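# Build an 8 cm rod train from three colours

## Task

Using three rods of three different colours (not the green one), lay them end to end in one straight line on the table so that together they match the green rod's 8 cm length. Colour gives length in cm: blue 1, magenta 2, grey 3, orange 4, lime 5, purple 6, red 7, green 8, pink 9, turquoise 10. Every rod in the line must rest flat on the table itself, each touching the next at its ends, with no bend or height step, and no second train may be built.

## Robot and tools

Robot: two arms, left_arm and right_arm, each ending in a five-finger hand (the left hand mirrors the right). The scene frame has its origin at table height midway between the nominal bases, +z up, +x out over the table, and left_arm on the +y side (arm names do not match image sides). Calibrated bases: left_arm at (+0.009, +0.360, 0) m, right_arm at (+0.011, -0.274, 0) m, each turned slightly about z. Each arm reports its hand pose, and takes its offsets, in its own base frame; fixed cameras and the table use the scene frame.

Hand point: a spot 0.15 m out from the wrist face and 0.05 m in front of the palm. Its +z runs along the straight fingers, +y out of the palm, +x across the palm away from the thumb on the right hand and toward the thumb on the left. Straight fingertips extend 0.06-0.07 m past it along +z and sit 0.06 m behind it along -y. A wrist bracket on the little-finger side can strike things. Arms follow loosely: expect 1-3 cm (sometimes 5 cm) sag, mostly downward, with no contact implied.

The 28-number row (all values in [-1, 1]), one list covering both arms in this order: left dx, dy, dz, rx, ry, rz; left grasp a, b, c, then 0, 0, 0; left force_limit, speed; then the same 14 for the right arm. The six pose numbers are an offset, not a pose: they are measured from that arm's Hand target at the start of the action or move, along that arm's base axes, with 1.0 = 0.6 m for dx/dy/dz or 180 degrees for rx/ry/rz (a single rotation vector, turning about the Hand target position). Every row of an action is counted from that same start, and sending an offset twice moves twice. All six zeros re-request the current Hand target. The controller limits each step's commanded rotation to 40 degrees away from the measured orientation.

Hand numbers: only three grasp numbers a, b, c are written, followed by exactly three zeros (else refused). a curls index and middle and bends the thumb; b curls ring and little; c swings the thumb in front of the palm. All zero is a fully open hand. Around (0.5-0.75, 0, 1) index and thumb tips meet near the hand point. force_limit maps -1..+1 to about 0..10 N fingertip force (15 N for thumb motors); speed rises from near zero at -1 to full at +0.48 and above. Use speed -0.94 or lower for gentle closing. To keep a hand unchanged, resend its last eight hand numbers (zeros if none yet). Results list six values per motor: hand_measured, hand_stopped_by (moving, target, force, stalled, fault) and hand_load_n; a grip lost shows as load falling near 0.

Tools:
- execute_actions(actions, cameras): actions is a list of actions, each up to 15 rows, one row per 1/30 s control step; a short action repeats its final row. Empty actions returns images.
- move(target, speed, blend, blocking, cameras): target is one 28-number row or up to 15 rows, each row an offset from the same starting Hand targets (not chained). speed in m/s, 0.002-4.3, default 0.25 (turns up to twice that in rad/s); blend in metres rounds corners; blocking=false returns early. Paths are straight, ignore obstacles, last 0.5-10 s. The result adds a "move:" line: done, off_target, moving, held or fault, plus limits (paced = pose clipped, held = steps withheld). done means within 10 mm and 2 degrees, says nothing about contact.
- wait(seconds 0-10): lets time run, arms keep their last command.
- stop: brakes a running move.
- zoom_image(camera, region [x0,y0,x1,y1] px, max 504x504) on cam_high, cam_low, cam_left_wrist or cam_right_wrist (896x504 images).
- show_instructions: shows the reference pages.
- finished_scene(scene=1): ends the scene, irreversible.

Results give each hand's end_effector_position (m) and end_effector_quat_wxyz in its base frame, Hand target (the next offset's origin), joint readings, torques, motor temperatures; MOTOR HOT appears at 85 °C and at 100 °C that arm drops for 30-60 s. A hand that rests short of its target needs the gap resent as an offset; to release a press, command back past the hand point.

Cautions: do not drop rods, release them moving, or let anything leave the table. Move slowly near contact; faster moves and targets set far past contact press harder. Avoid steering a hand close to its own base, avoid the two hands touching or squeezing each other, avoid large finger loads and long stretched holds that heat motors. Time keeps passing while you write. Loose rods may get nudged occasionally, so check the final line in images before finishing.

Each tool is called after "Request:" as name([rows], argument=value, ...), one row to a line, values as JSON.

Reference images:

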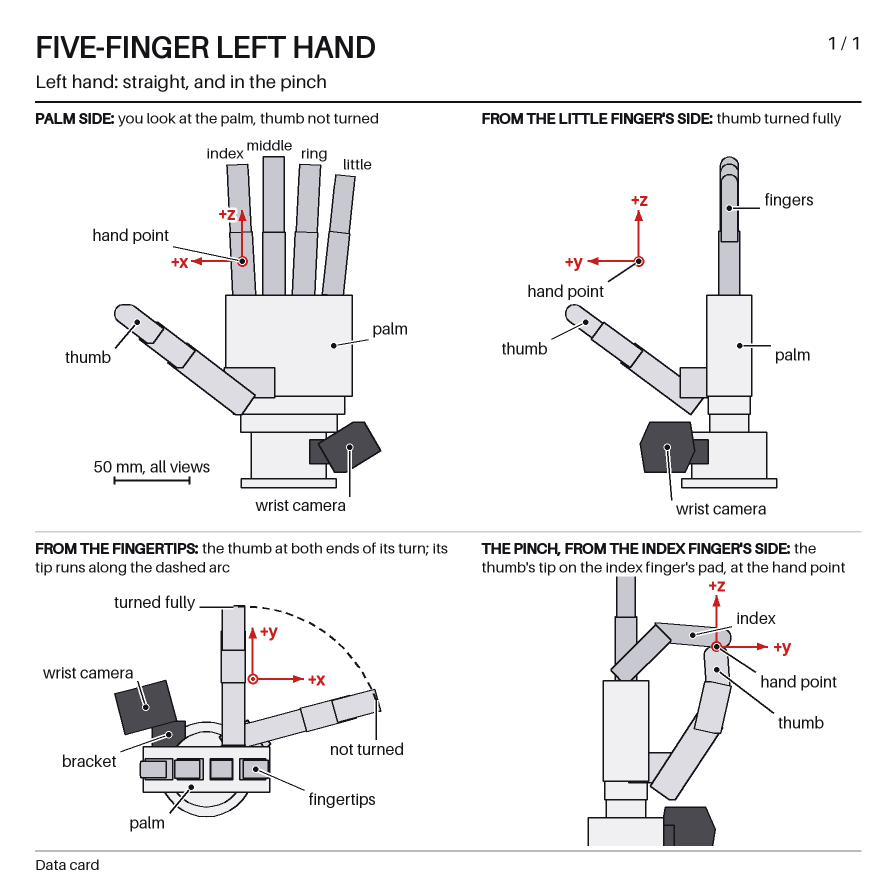

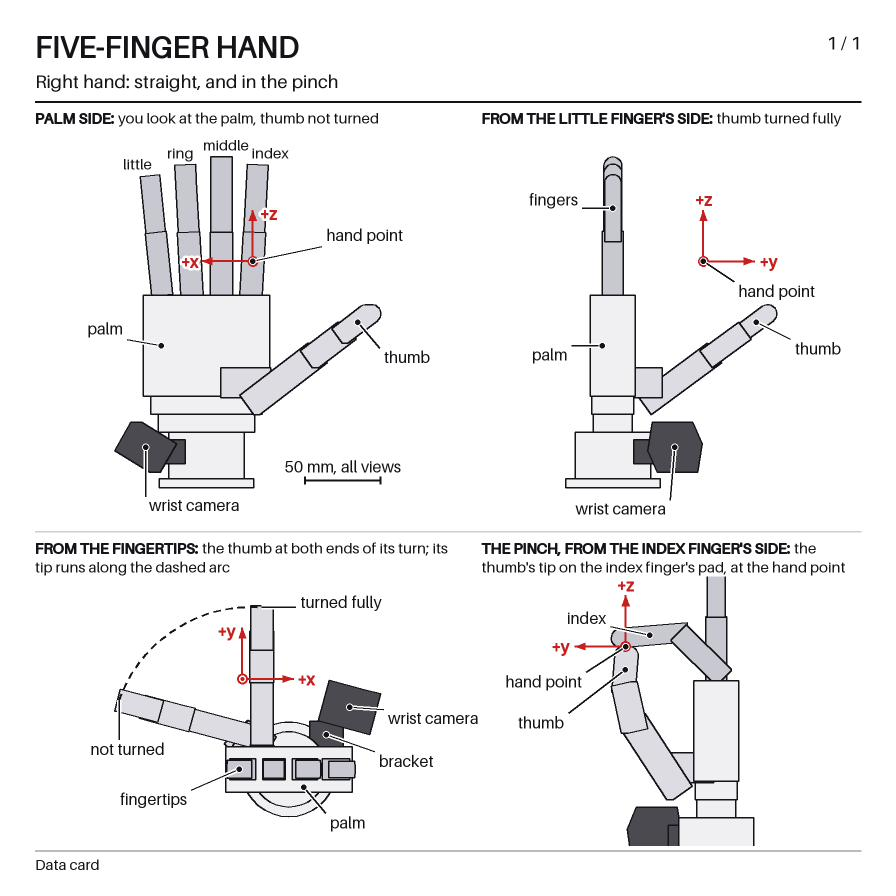

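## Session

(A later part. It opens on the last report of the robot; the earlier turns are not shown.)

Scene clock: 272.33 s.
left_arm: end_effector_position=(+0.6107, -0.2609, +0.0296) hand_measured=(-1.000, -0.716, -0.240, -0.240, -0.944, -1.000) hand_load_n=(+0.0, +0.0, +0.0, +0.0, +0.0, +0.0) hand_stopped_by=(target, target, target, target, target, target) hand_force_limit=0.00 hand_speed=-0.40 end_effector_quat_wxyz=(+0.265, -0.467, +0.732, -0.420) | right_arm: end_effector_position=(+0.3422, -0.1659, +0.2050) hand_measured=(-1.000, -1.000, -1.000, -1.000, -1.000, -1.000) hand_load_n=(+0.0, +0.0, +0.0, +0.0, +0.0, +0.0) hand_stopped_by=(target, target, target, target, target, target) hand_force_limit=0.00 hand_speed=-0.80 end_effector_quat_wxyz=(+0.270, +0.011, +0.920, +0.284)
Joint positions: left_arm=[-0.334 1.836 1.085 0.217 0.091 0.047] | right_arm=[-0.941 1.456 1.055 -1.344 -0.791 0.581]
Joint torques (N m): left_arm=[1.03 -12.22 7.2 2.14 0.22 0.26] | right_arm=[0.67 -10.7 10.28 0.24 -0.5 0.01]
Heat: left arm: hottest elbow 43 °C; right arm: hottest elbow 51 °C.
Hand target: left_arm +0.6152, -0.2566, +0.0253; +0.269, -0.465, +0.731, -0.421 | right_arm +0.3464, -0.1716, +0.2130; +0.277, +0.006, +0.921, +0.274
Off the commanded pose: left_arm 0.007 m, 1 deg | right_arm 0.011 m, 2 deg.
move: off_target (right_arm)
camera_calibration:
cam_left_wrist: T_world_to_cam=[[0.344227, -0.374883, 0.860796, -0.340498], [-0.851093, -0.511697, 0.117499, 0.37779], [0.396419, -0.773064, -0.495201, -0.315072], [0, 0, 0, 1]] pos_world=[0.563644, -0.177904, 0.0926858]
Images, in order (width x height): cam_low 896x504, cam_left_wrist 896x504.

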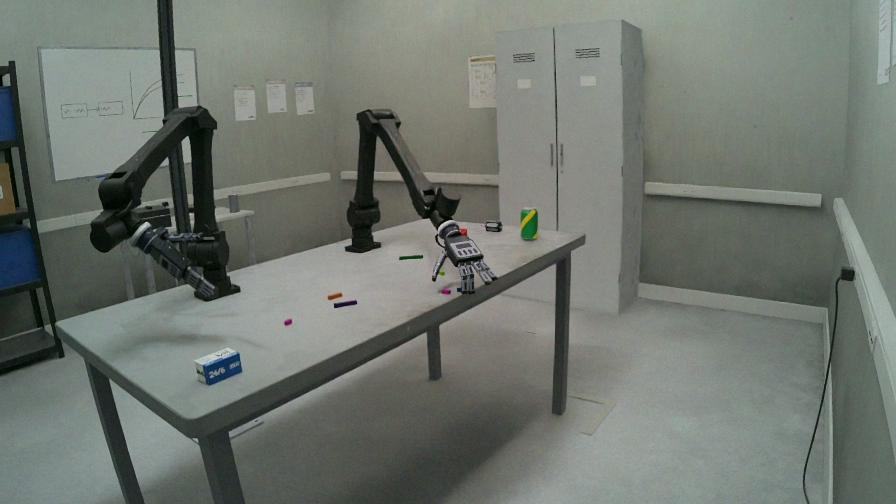

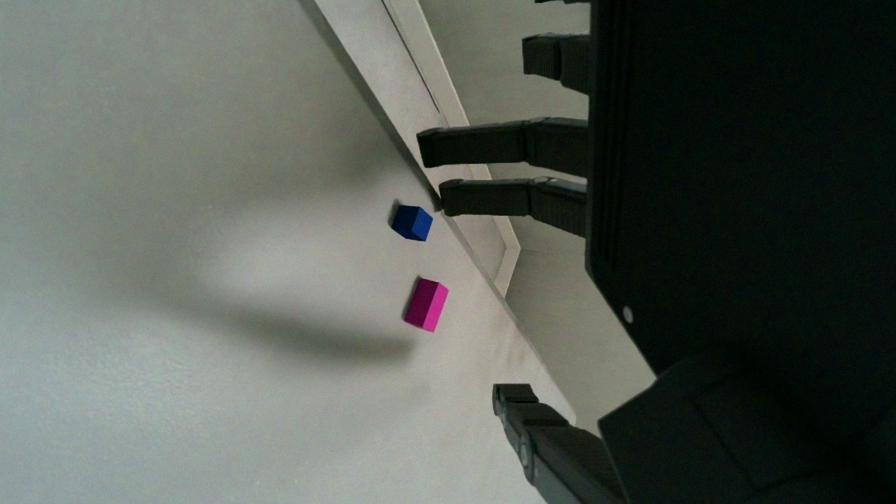

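Request:
move(target=[-0.0755, 0.0355, 0.0, 0, 0, 0, 0.38,0,0,0,0,0, 0, -0.4, 0,0,0,0,0,0, 0,0,0,0,0,0, 0, -0.8], speed=0.06, cameras=["cam_low", "cam_left_wrist"])

Request:
zoom_image(camera="cam_low", region=[430, 250, 490, 310])

Request:
zoom_image(camera="cam_left_wrist", region=[340, 120, 520, 300])

Scene clock: 280.30 s.
left_arm: end_effector_position=(+0.5721, -0.2418, +0.0312) hand_measured=(-1.000, -0.716, -0.240, -0.240, -0.944, -1.000) hand_load_n=(+0.0, +0.0, +0.0, +1.5, +0.0, +0.0) hand_stopped_by=(target, target, target, target, target, target) hand_force_limit=0.00 hand_speed=-0.40 end_effector_quat_wxyz=(+0.268, -0.465, +0.728, -0.425) | right_arm: end_effector_position=(+0.3422, -0.1659, +0.2050) hand_measured=(-1.000, -1.000, -1.000, -1.000, -1.000, -1.000) hand_load_n=(+0.0, +0.0, +0.0, +0.0, +0.0, +0.0) hand_stopped_by=(target, target, target, target, target, target) hand_force_limit=0.00 hand_speed=-0.80 end_effector_quat_wxyz=(+0.270, +0.011, +0.920, +0.284)
Joint positions: left_arm=[-0.323 1.748 0.944 0.285 0.101 0.052] | right_arm=[-0.941 1.456 1.055 -1.344 -0.791 0.581]
Joint torques (N m): left_arm=[1.08 -11.34 5.96 1.85 0.24 0.28] | right_arm=[0.73 -10.58 10.28 0.23 -0.5 0.01]
Heat: left arm: hottest elbow 43 °C; right arm: hottest elbow 51 °C.
Hand target: left_arm +0.5699, -0.2355, +0.0254; +0.269, -0.465, +0.731, -0.421 | right_arm +0.3464, -0.1716, +0.2130; +0.277, +0.006, +0.921, +0.274
Off the commanded pose: left_arm 0.009 m, 1 deg | right_arm 0.011 m, 2 deg.
move: off_target (right_arm)
camera_calibration:
cam_left_wrist: T_world_to_cam=[[0.332498, -0.369567, 0.867678, -0.313593], [-0.852512, -0.511229, 0.10894, 0.355799], [0.403322, -0.775928, -0.485043, -0.289203], [0, 0, 0, 1]] pos_world=[0.524234, -0.1584, 0.0930613]
Images, in order (width x height): cam_low 896x504, cam_left_wrist 896x504.

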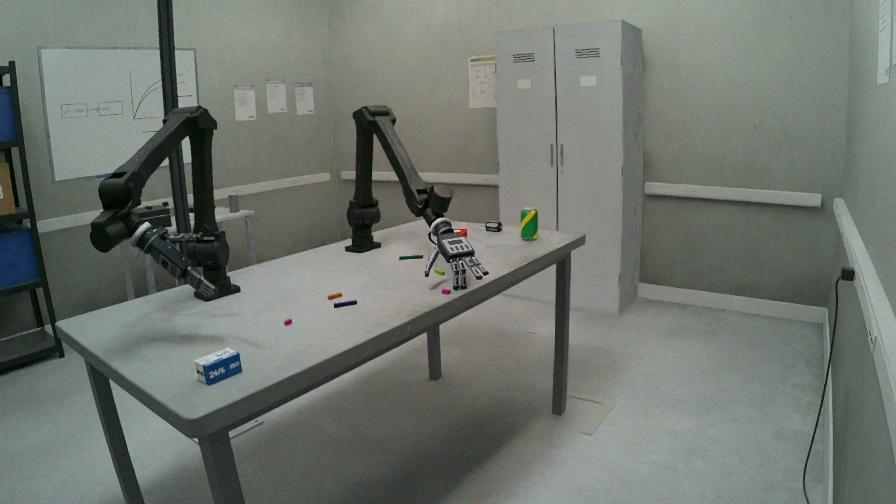

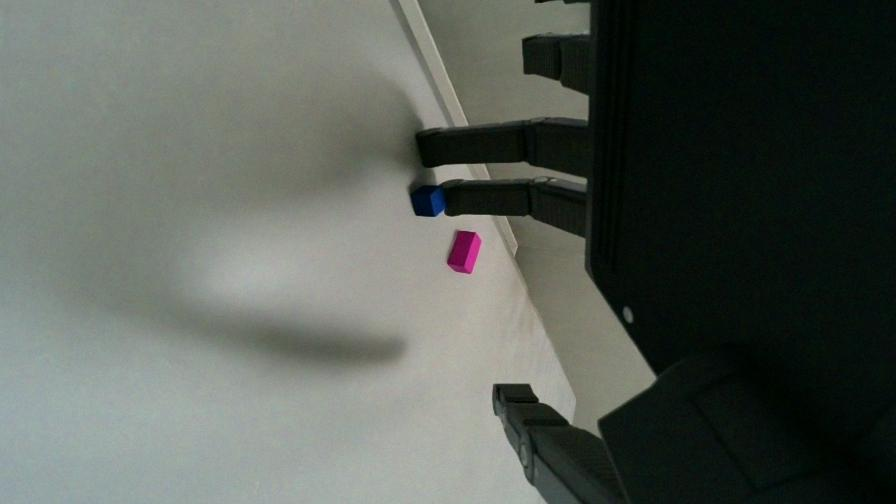

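Scaled by 8.400 from the camera's 896x504 image, which has a finer 1280x720 frame.

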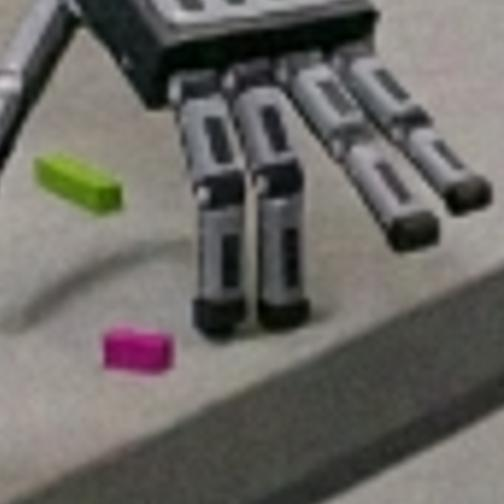

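Scaled by 2.800 from the camera's 896x504 image, which has a finer 1280x720 frame.

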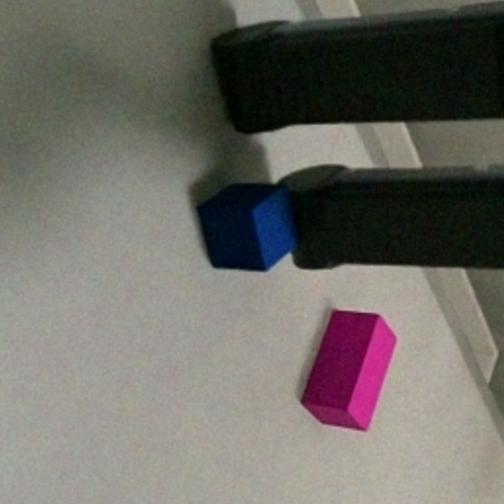

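Request:
move(target=[-0.1056, 0.0497, 0.003, 0, 0, 0, 0.38,0,0,0,0,0, 0, -0.4, 0,0,0,0,0,0, 0,0,0,0,0,0, 0, -0.8], speed=0.06, cameras=["cam_high", "cam_low", "cam_left_wrist"])

Request:
zoom_image(camera="cam_low", region=[420, 240, 490, 310])

Request:
zoom_image(camera="cam_left_wrist", region=[340, 120, 520, 300])

Scene clock: 299.93 s.
left_arm: end_effector_position=(+0.5074, -0.2114, +0.0303) hand_measured=(-1.000, -0.716, -0.240, -0.240, -0.944, -1.000) hand_load_n=(-0.5, +0.0, +0.0, +1.0, +0.0, +0.0) hand_stopped_by=(target, target, target, target, target, target) hand_force_limit=0.00 hand_speed=-0.40 end_effector_quat_wxyz=(+0.266, -0.466, +0.730, -0.424) | right_arm: end_effector_position=(+0.3422, -0.1659, +0.2050) hand_measured=(-1.000, -1.000, -1.000, -1.000, -1.000, -1.000) hand_load_n=(+0.0, +0.0, +0.0, +0.0, +0.0, +0.0) hand_stopped_by=(target, target, target, target, target, target) hand_force_limit=0.00 hand_speed=-0.80 end_effector_quat_wxyz=(+0.270, +0.011, +0.920, +0.284)
Joint positions: left_arm=[-0.302 1.604 0.741 0.336 0.121 0.062] | right_arm=[-0.941 1.456 1.055 -1.344 -0.791 0.581]
Joint torques (N m): left_arm=[1.49 -9.52 5.75 1.91 0.21 0.26] | right_arm=[0.79 -10.58 10.29 0.21 -0.5 0.01]
Heat: left arm: hottest elbow 41 °C; right arm: hottest elbow 51 °C.
Hand target: left_arm +0.5064, -0.2057, +0.0271; +0.269, -0.465, +0.731, -0.421 | right_arm +0.3464, -0.1716, +0.2130; +0.277, +0.006, +0.921, +0.274
Off the commanded pose: left_arm 0.007 m, 0 deg | right_arm 0.011 m, 2 deg.
move: off_target (right_arm)
camera_calibration:
cam_left_wrist: T_world_to_cam=[[0.33732, -0.371042, 0.865184, -0.28273], [-0.85239, -0.510459, 0.113417, 0.316211], [0.399559, -0.775731, -0.48846, -0.23785], [0, 0, 0, 1]] pos_world=[0.45994, -0.128, 0.0925692]
Images, in order (width x height): cam_high 896x504, cam_low 896x504, cam_left_wrist 896x504.

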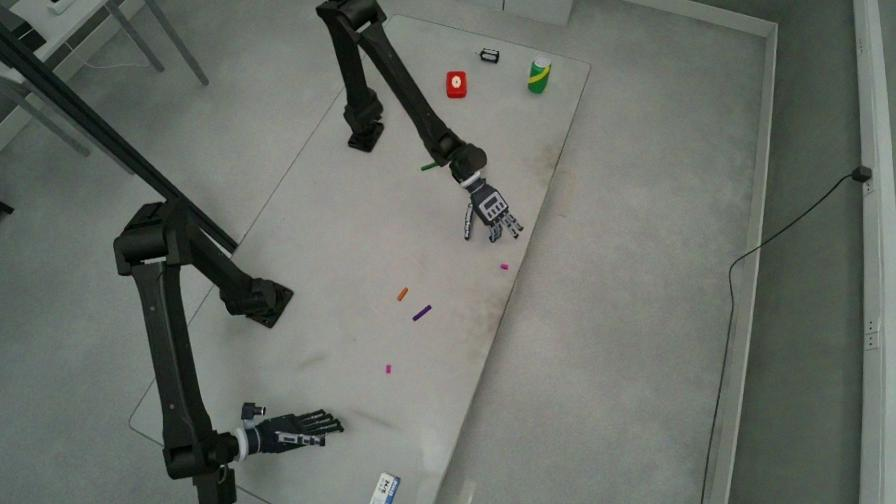

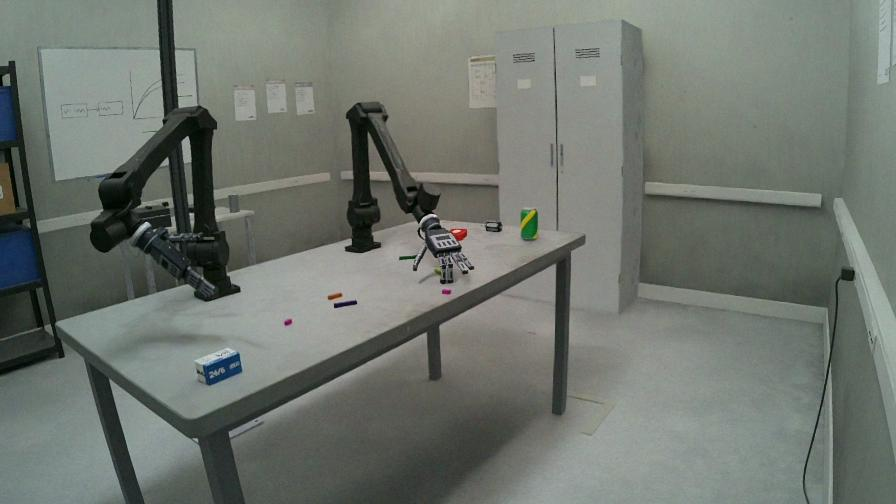

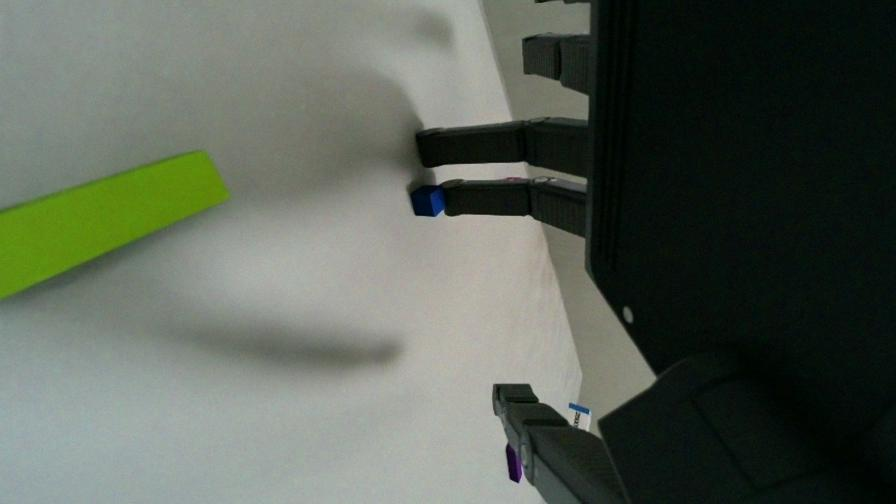

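Scaled by 7.200 from the camera's 896x504 image, which has a finer 1280x720 frame.

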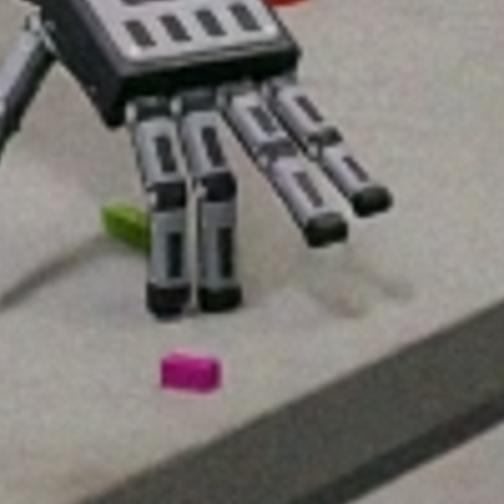

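Scaled by 2.800 from the camera's 896x504 image, which has a finer 1280x720 frame.

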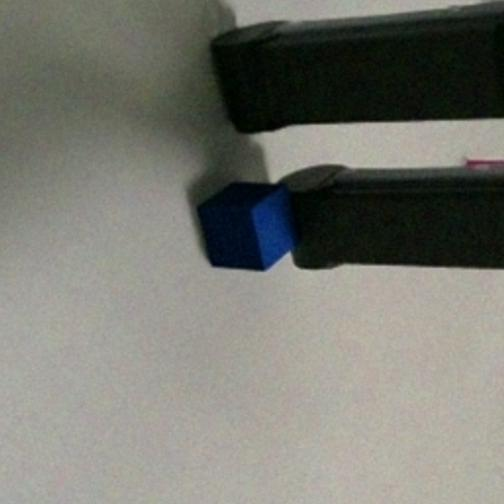

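Request:
move([
  [0.003, -0.0015, 0.0917, 0, 0, 0, 0.38,0,0,0,0,0, 0, -0.4, 0,0,0,0,0,0, 0,0,0,0,0,0, 0, -0.8],
  [0.1427, -0.1572, 0.0965, 0, 0, 0, 0.38,0,0,0,0,0, 0, -0.4, 0,0,0,0,0,0, 0,0,0,0,0,0, 0, -0.8],
  [0.1393, -0.1555, 0.0382, 0, 0, 0, 0.38,0,0,0,0,0, 0, -0.4, 0,0,0,0,0,0, 0,0,0,0,0,0, 0, -0.8],
], speed=[0.06, 0.15, 0.06], blend=[0.02, 0.01, 0], cameras=["cam_high", "cam_low", "cam_left_wrist"])

Request:
zoom_image(camera="cam_low", region=[420, 240, 490, 310])

Scene clock: 323.90 s.
left_arm: end_effector_position=(+0.5868, -0.2944, +0.0514) hand_measured=(-1.000, -0.716, -0.240, -0.240, -0.944, -1.000) hand_load_n=(+0.0, +0.0, -0.5, +0.0, -0.5, +0.0) hand_stopped_by=(target, target, target, target, target, target) hand_force_limit=0.00 hand_speed=-0.40 end_effector_quat_wxyz=(+0.267, -0.465, +0.734, -0.416) | right_arm: end_effector_position=(+0.3422, -0.1659, +0.2050) hand_measured=(-1.000, -1.000, -1.000, -1.000, -1.000, -1.000) hand_load_n=(+0.0, +0.0, +0.0, +0.0, +0.0, +0.0) hand_stopped_by=(target, target, target, target, target, target) hand_force_limit=0.00 hand_speed=-0.80 end_effector_quat_wxyz=(+0.270, +0.011, +0.920, +0.284)
Joint positions: left_arm=[-0.413 1.775 1.072 0.167 0.02 0.018] | right_arm=[-0.941 1.456 1.055 -1.344 -0.791 0.581]
Joint torques (N m): left_arm=[0.26 -11.69 7.72 2.35 -0.11 0.05] | right_arm=[0.73 -10.7 10.29 0.23 -0.51 0.01]
Heat: left arm: hottest shoulder 40 °C; right arm: hottest elbow 51 °C.
Hand target: left_arm +0.5901, -0.2988, +0.0501; +0.269, -0.466, +0.731, -0.421 | right_arm +0.3464, -0.1716, +0.2130; +0.277, +0.006, +0.921, +0.274
Off the commanded pose: left_arm 0.006 m, 1 deg | right_arm 0.011 m, 2 deg.
move: off_target (right_arm)
camera_calibration:
cam_left_wrist: T_world_to_cam=[[0.343224, -0.385453, 0.856518, -0.365893], [-0.852196, -0.511218, 0.111432, 0.338898], [0.394916, -0.768168, -0.503944, -0.317933], [0, 0, 0, 1]] pos_world=[0.539948, -0.21201, 0.11541]
Images, in order (width x height): cam_high 896x504, cam_low 896x504, cam_left_wrist 896x504.

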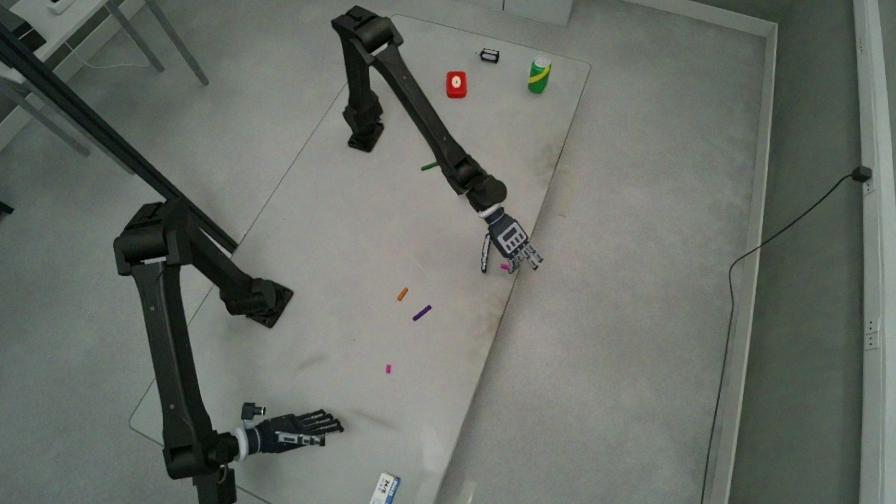

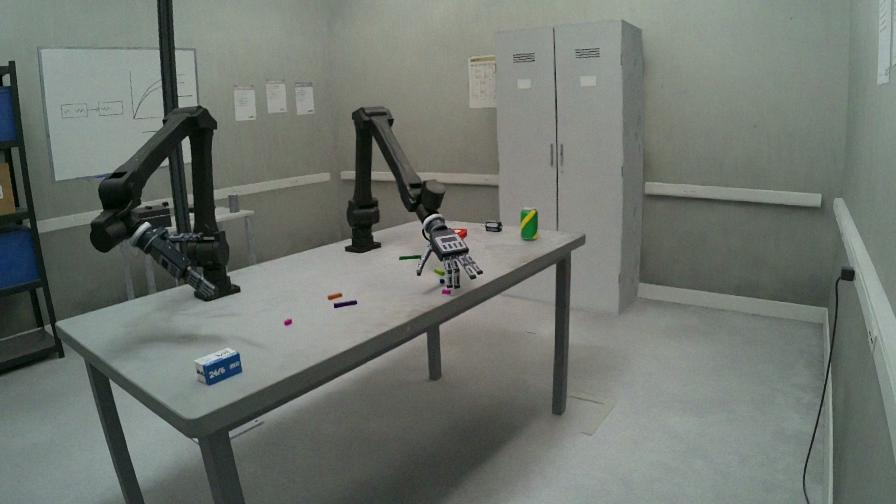

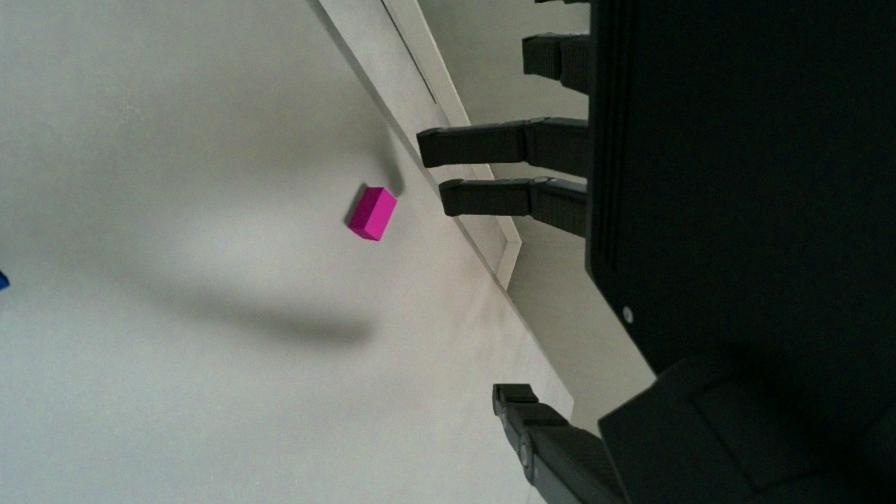

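Scaled by 7.200 from the camera's 896x504 image, which has a finer 1280x720 frame.

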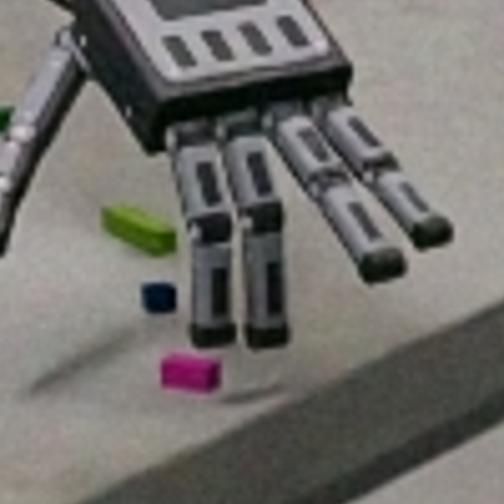

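Request:
move([
  [-0.0015, -0.011, -0.0407, 0, 0, 0, 0.38,0,0,0,0,0, 0, -0.4, 0,0,0,0,0,0, 0,0,0,0,0,0, 0, -0.8],
  [-0.0742, 0.0302, -0.0385, 0, 0, 0, 0.38,0,0,0,0,0, 0, -0.4, 0,0,0,0,0,0, 0,0,0,0,0,0, 0, -0.8],
], speed=[0.05, 0.06], cameras=["cam_low", "cam_left_wrist"])

Request:
zoom_image(camera="cam_low", region=[420, 240, 490, 310])

Request:
zoom_image(camera="cam_left_wrist", region=[340, 120, 520, 300])

Scene clock: 334.77 s.
left_arm: end_effector_position=(+0.5491, -0.2811, +0.0309) hand_measured=(-1.000, -0.716, -0.240, -0.240, -0.944, -1.000) hand_load_n=(+0.0, +0.0, +0.0, +1.0, +0.0, +0.0) hand_stopped_by=(target, target, target, target, target, target) hand_force_limit=0.00 hand_speed=-0.40 end_effector_quat_wxyz=(+0.272, -0.465, +0.730, -0.421) | right_arm: end_effector_position=(+0.3422, -0.1659, +0.2050) hand_measured=(-1.000, -1.000, -1.000, -1.000, -1.000, -1.000) hand_load_n=(+0.0, +0.0, +0.0, +0.0, +0.0, +0.0) hand_stopped_by=(target, target, target, target, target, target) hand_force_limit=0.00 hand_speed=-0.80 end_effector_quat_wxyz=(+0.270, +0.011, +0.920, +0.284)
Joint positions: left_arm=[-0.421 1.733 0.924 0.289 0.009 0.011] | right_arm=[-0.941 1.456 1.055 -1.344 -0.791 0.581]
Joint torques (N m): left_arm=[0.67 -11.58 5.98 1.85 0.2 0.11] | right_arm=[0.67 -10.64 10.28 0.21 -0.5 0.01]
Heat: left arm: hottest shoulder 40 °C; right arm: hottest elbow 52 °C.
Hand target: left_arm +0.5455, -0.2807, +0.0269; +0.269, -0.465, +0.731, -0.421 | right_arm +0.3464, -0.1716, +0.2130; +0.277, +0.006, +0.921, +0.274
Off the commanded pose: left_arm 0.005 m, 0 deg | right_arm 0.011 m, 2 deg.
move: off_target (right_arm)
camera_calibration:
cam_left_wrist: T_world_to_cam=[[0.332661, -0.378099, 0.863932, -0.322669], [-0.851215, -0.514709, 0.102503, 0.314568], [0.405917, -0.769491, -0.493067, -0.309971], [0, 0, 0, 1]] pos_world=[0.500927, -0.198609, 0.0936833]
Images, in order (width x height): cam_low 896x504, cam_left_wrist 896x504.

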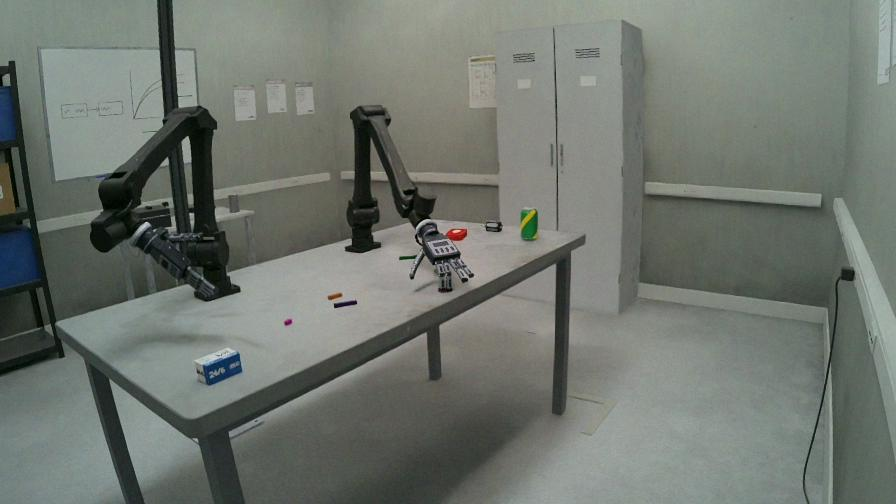

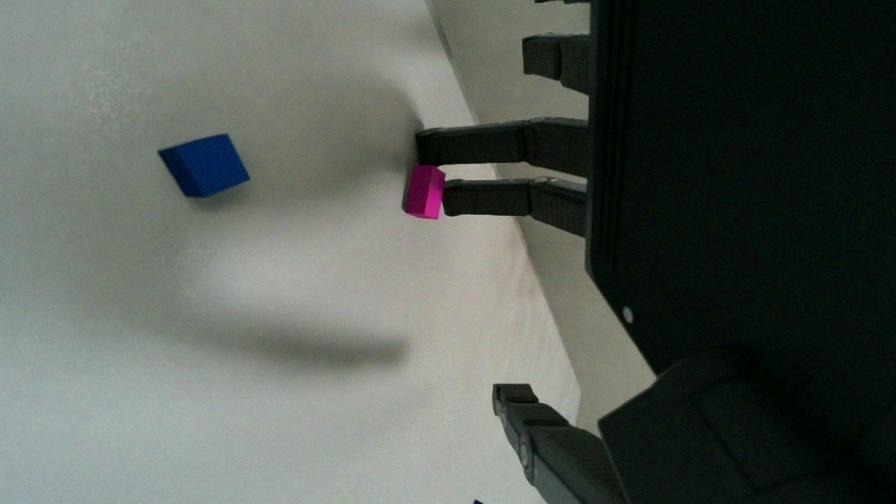

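Scaled by 7.200 from the camera's 896x504 image, which has a finer 1280x720 frame.

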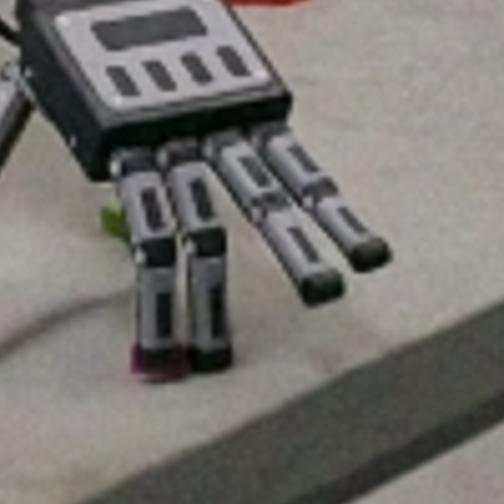

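Scaled by 2.800 from the camera's 896x504 image, which has a finer 1280x720 frame.

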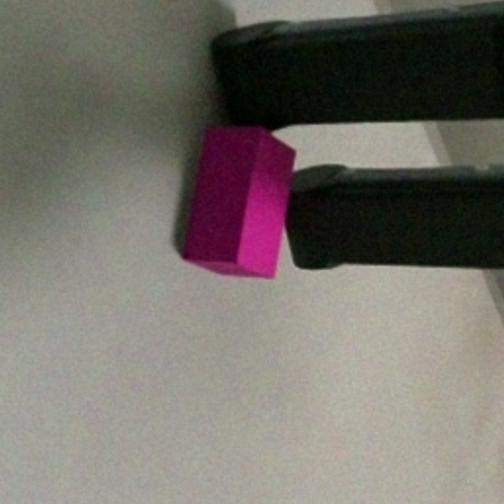

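Request:
move(target=[-0.0952, 0.0757, 0.001, 0, 0, 0, 0.38,0,0,0,0,0, 0, -0.4, 0,0,0,0,0,0, 0,0,0,0,0,0, 0, -0.8], speed=0.06, cameras=["cam_high", "cam_left_wrist"])

Request:
zoom_image(camera="cam_left_wrist", region=[260, 80, 520, 300])

Request:
zoom_image(camera="cam_high", region=[400, 140, 560, 300])

Scene clock: 353.13 s.
left_arm: end_effector_position=(+0.4888, -0.2414, +0.0303) hand_measured=(-1.000, -0.716, -0.240, -0.240, -0.944, -1.000) hand_load_n=(+0.0, +0.0, +0.0, +1.0, +0.0, +0.0) hand_stopped_by=(target, target, target, target, target, target) hand_force_limit=0.00 hand_speed=-0.40 end_effector_quat_wxyz=(+0.265, -0.466, +0.730, -0.424) | right_arm: end_effector_position=(+0.3422, -0.1659, +0.2050) hand_measured=(-1.000, -1.000, -1.000, -1.000, -1.000, -1.000) hand_load_n=(+0.0, +0.0, +0.0, +0.0, +0.5, +0.0) hand_stopped_by=(target, target, target, target, target, target) hand_force_limit=0.00 hand_speed=-0.80 end_effector_quat_wxyz=(+0.270, +0.011, +0.920, +0.284)
Joint positions: left_arm=[-0.386 1.588 0.72 0.344 0.049 0.019] | right_arm=[-0.941 1.456 1.055 -1.344 -0.791 0.581]
Joint torques (N m): left_arm=[1.32 -9.05 5.79 1.91 0.18 0.25] | right_arm=[0.73 -10.64 10.28 0.2 -0.5 0.01]
Heat: left arm: hottest elbow 41 °C; right arm: hottest elbow 52 °C.
Hand target: left_arm +0.4885, -0.2354, +0.0276; +0.269, -0.465, +0.731, -0.421 | right_arm +0.3464, -0.1716, +0.2130; +0.277, +0.006, +0.921, +0.274
Off the commanded pose: left_arm 0.007 m, 0 deg | right_arm 0.011 m, 2 deg.
move: off_target (right_arm)
camera_calibration:
cam_left_wrist: T_world_to_cam=[[0.338443, -0.370277, 0.865073, -0.287984], [-0.852363, -0.510122, 0.115123, 0.285013], [0.398665, -0.776318, -0.488258, -0.253448], [0, 0, 0, 1]] pos_world=[0.441442, -0.157999, 0.0925683]
Images, in order (width x height): cam_high 896x504, cam_left_wrist 896x504.

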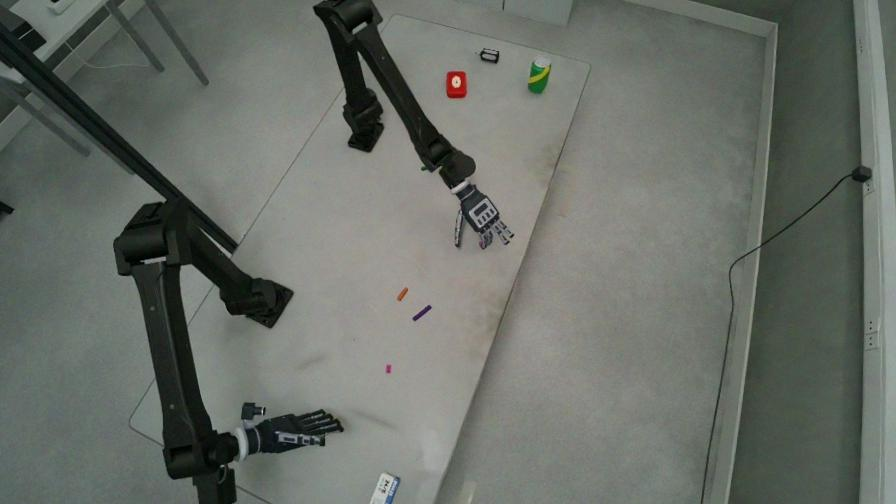

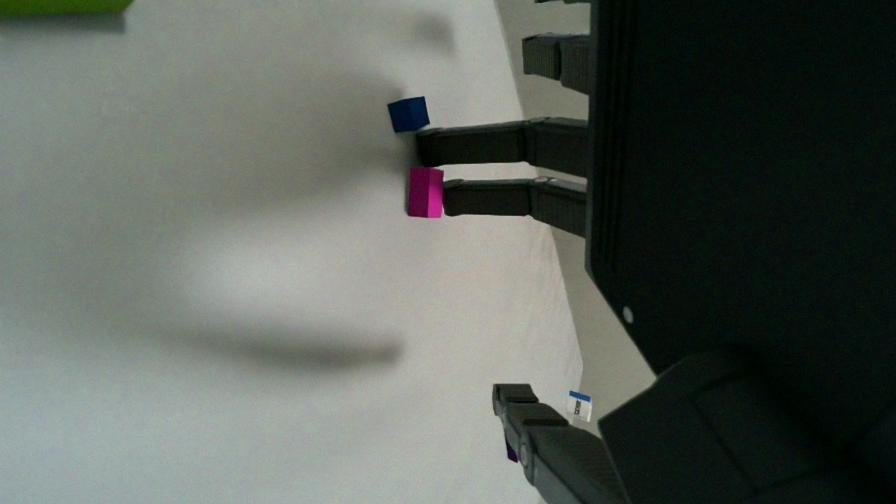

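Scaled by 1.938 from the camera's 896x504 image, which has a finer 1280x720 frame.

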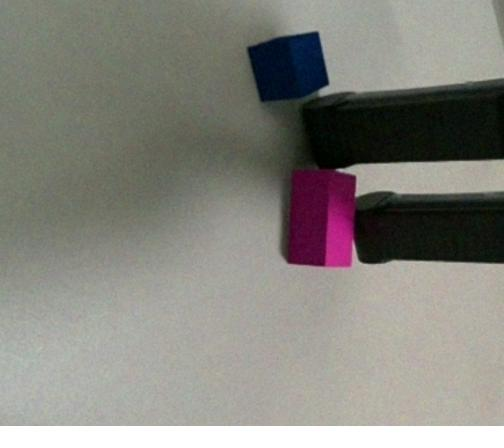

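Scaled by 3.150 from the camera's 896x504 image, which has a finer 1280x720 frame.

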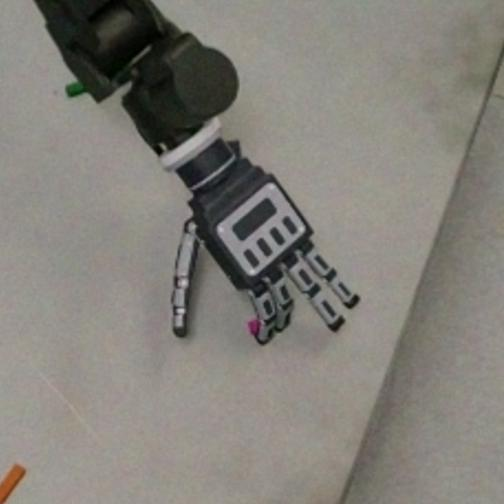

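Request:
move(target=[-0.1963, 0.0917, 0.0, 0, 0, 0, 0.38,0,0,0,0,0, 0, -0.4, 0,0,0,0,0,0, 0,0,0,0,0,0, 0, -0.8], speed=0.08, cameras=["cam_high", "cam_left_wrist"])

Request:
zoom_image(camera="cam_high", region=[400, 140, 560, 300])

Scene clock: 364.07 s.
left_arm: end_effector_position=(+0.3714, -0.1845, +0.0294) hand_measured=(-1.000, -0.716, -0.240, -0.240, -0.944, -1.000) hand_load_n=(+0.0, +0.0, +0.0, +0.5, +0.0, +0.0) hand_stopped_by=(target, target, target, target, target, target) hand_force_limit=0.00 hand_speed=-0.40 end_effector_quat_wxyz=(+0.268, -0.465, +0.729, -0.425) | right_arm: end_effector_position=(+0.3422, -0.1659, +0.2050) hand_measured=(-1.000, -1.000, -1.000, -1.000, -1.000, -1.000) hand_load_n=(+0.0, +0.0, +0.0, +0.0, +0.0, +0.0) hand_stopped_by=(target, target, target, target, target, target) hand_force_limit=0.00 hand_speed=-0.80 end_effector_quat_wxyz=(+0.270, +0.011, +0.920, +0.284)
Joint positions: left_arm=[-0.357 1.266 0.372 0.375 0.073 0.035] | right_arm=[-0.941 1.456 1.055 -1.344 -0.791 0.581]
Joint torques (N m): left_arm=[1.14 -4.42 6.16 1.29 0.21 0.22] | right_arm=[0.73 -10.7 10.3 0.2 -0.51 0.01]
Heat: left arm: hottest shoulder 40 °C; right arm: hottest elbow 52 °C.
Hand target: left_arm +0.3708, -0.1803, +0.0276; +0.269, -0.465, +0.730, -0.421 | right_arm +0.3464, -0.1716, +0.2130; +0.277, +0.006, +0.921, +0.274
Off the commanded pose: left_arm 0.005 m, 1 deg | right_arm 0.011 m, 2 deg.
move: off_target (right_arm)
camera_calibration:
cam_left_wrist: T_world_to_cam=[[0.333001, -0.369692, 0.867432, -0.22431], [-0.852648, -0.51086, 0.109602, 0.214297], [0.402617, -0.776112, -0.485335, -0.164473], [0, 0, 0, 1]] pos_world=[0.323635, -0.101099, 0.0912619]
Images, in order (width x height): cam_high 896x504, cam_left_wrist 896x504.

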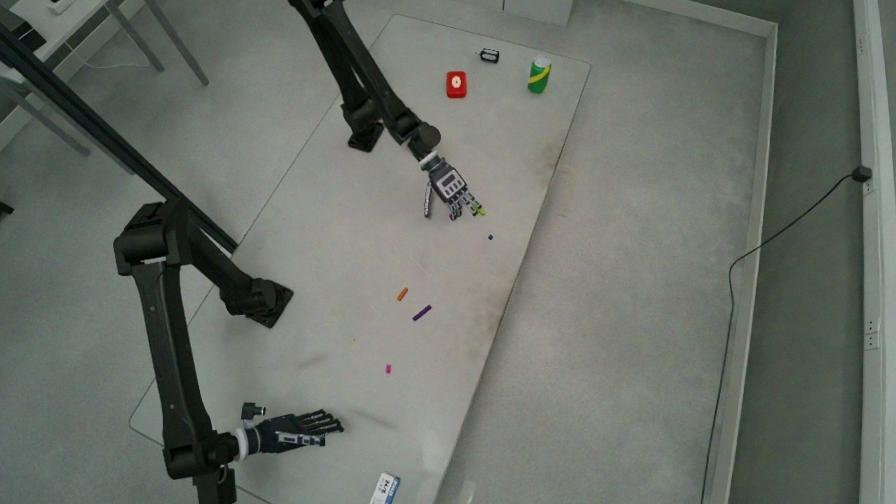

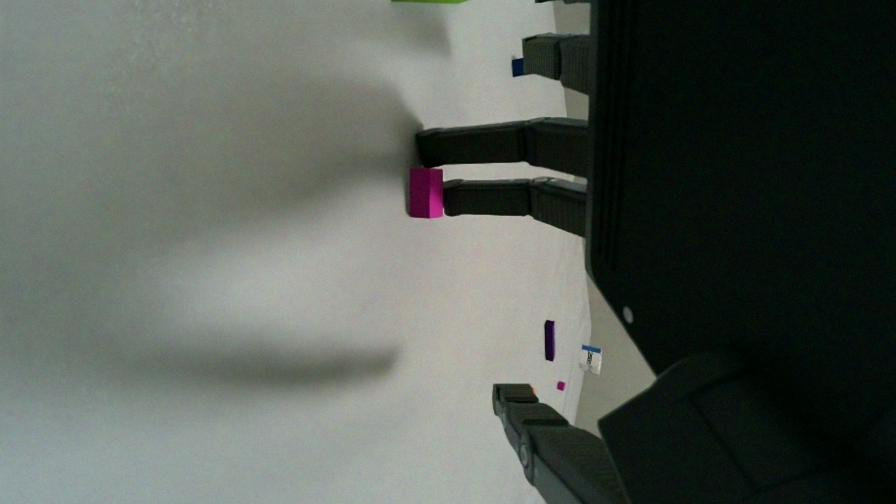

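Scaled by 3.150 from the camera's 896x504 image, which has a finer 1280x720 frame.

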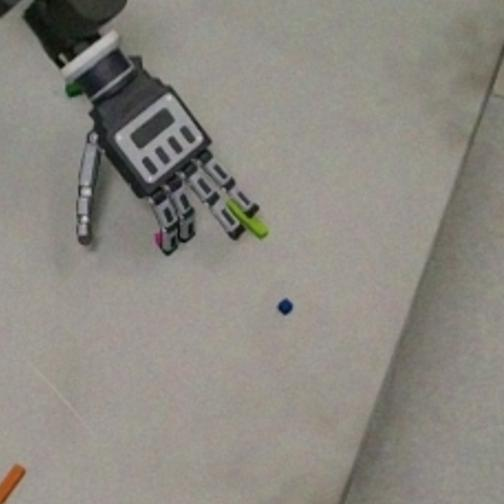

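Request:
move([
  [0.003, -0.0015, 0.079, 0, 0, 0, 0.38,0,0,0,0,0, 0, -0.4, 0,0,0,0,0,0, 0,0,0,0,0,0, 0, -0.8],
  [0.2363, -0.0908, 0.0923, 0, 0, 0, 0.38,0,0,0,0,0, 0, -0.4, 0,0,0,0,0,0, 0,0,0,0,0,0, 0, -0.8],
  [0.2363, -0.0908, 0.022, 0, 0, 0, 0.38,0,0,0,0,0, 0, -0.4, 0,0,0,0,0,0, 0,0,0,0,0,0, 0, -0.8],
], speed=[0.08, 0.15, 0.06], blend=[0.01, 0.01, 0], cameras=["cam_high", "cam_left_wrist"])

Scene clock: 378.13 s.
left_arm: end_effector_position=(+0.5087, -0.2356, +0.0420) hand_measured=(-1.000, -0.716, -0.240, -0.240, -0.944, -1.000) hand_load_n=(+0.0, +0.0, +0.0, +0.0, +0.0, +0.0) hand_stopped_by=(target, target, target, target, target, target) hand_force_limit=0.00 hand_speed=-0.40 end_effector_quat_wxyz=(+0.263, -0.468, +0.732, -0.419) | right_arm: end_effector_position=(+0.3422, -0.1659, +0.2050) hand_measured=(-1.000, -1.000, -1.000, -1.000, -1.000, -1.000) hand_load_n=(+0.0, +0.0, +0.0, +0.0, +0.0, +0.0) hand_stopped_by=(target, target, target, target, target, target) hand_force_limit=0.00 hand_speed=-0.80 end_effector_quat_wxyz=(+0.270, +0.011, +0.920, +0.284)
Joint positions: left_arm=[-0.357 1.595 0.784 0.275 0.073 0.036] | right_arm=[-0.941 1.456 1.055 -1.344 -0.791 0.581]
Joint torques (N m): left_arm=[0.91 -8.82 6.78 2.25 -0.04 0.21] | right_arm=[0.67 -10.58 10.29 0.23 -0.5 0.01]
Heat: left arm: hottest shoulder 40 °C; right arm: hottest elbow 52 °C.
Hand target: left_arm +0.5123, -0.2348, +0.0407; +0.268, -0.465, +0.731, -0.421 | right_arm +0.3464, -0.1716, +0.2130; +0.277, +0.006, +0.921, +0.274
Off the commanded pose: left_arm 0.004 m, 1 deg | right_arm 0.011 m, 2 deg.
move: off_target (right_arm)
camera_calibration:
cam_left_wrist: T_world_to_cam=[[0.34672, -0.375542, 0.859508, -0.307886], [-0.851136, -0.511031, 0.120059, 0.302566], [0.394148, -0.773185, -0.496822, -0.247806], [0, 0, 0, 1]] pos_world=[0.461948, -0.152603, 0.105189]
Images, in order (width x height): cam_high 896x504, cam_left_wrist 896x504.

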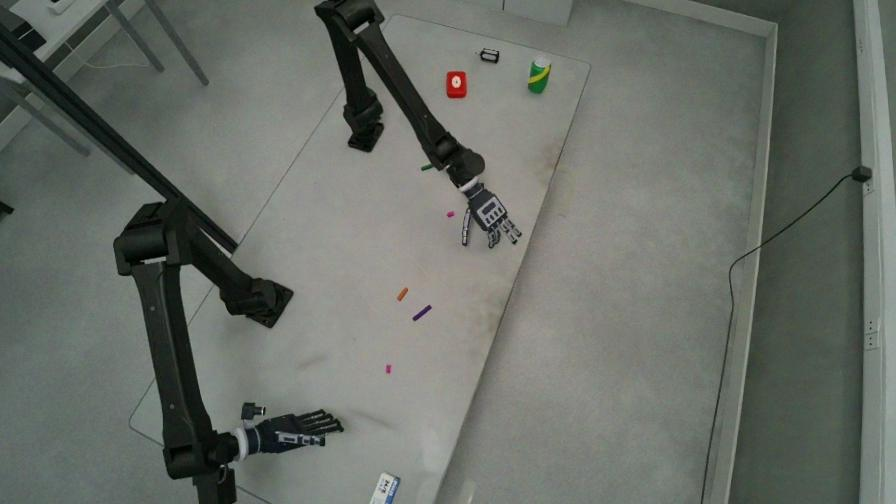

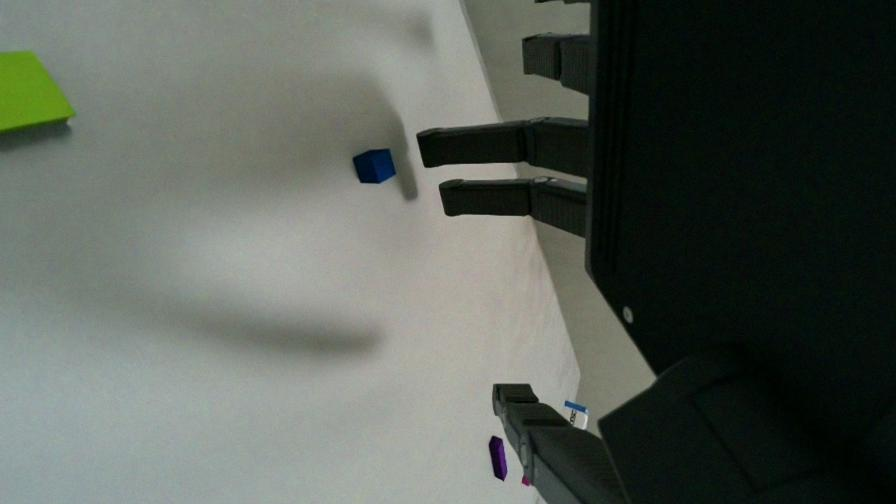

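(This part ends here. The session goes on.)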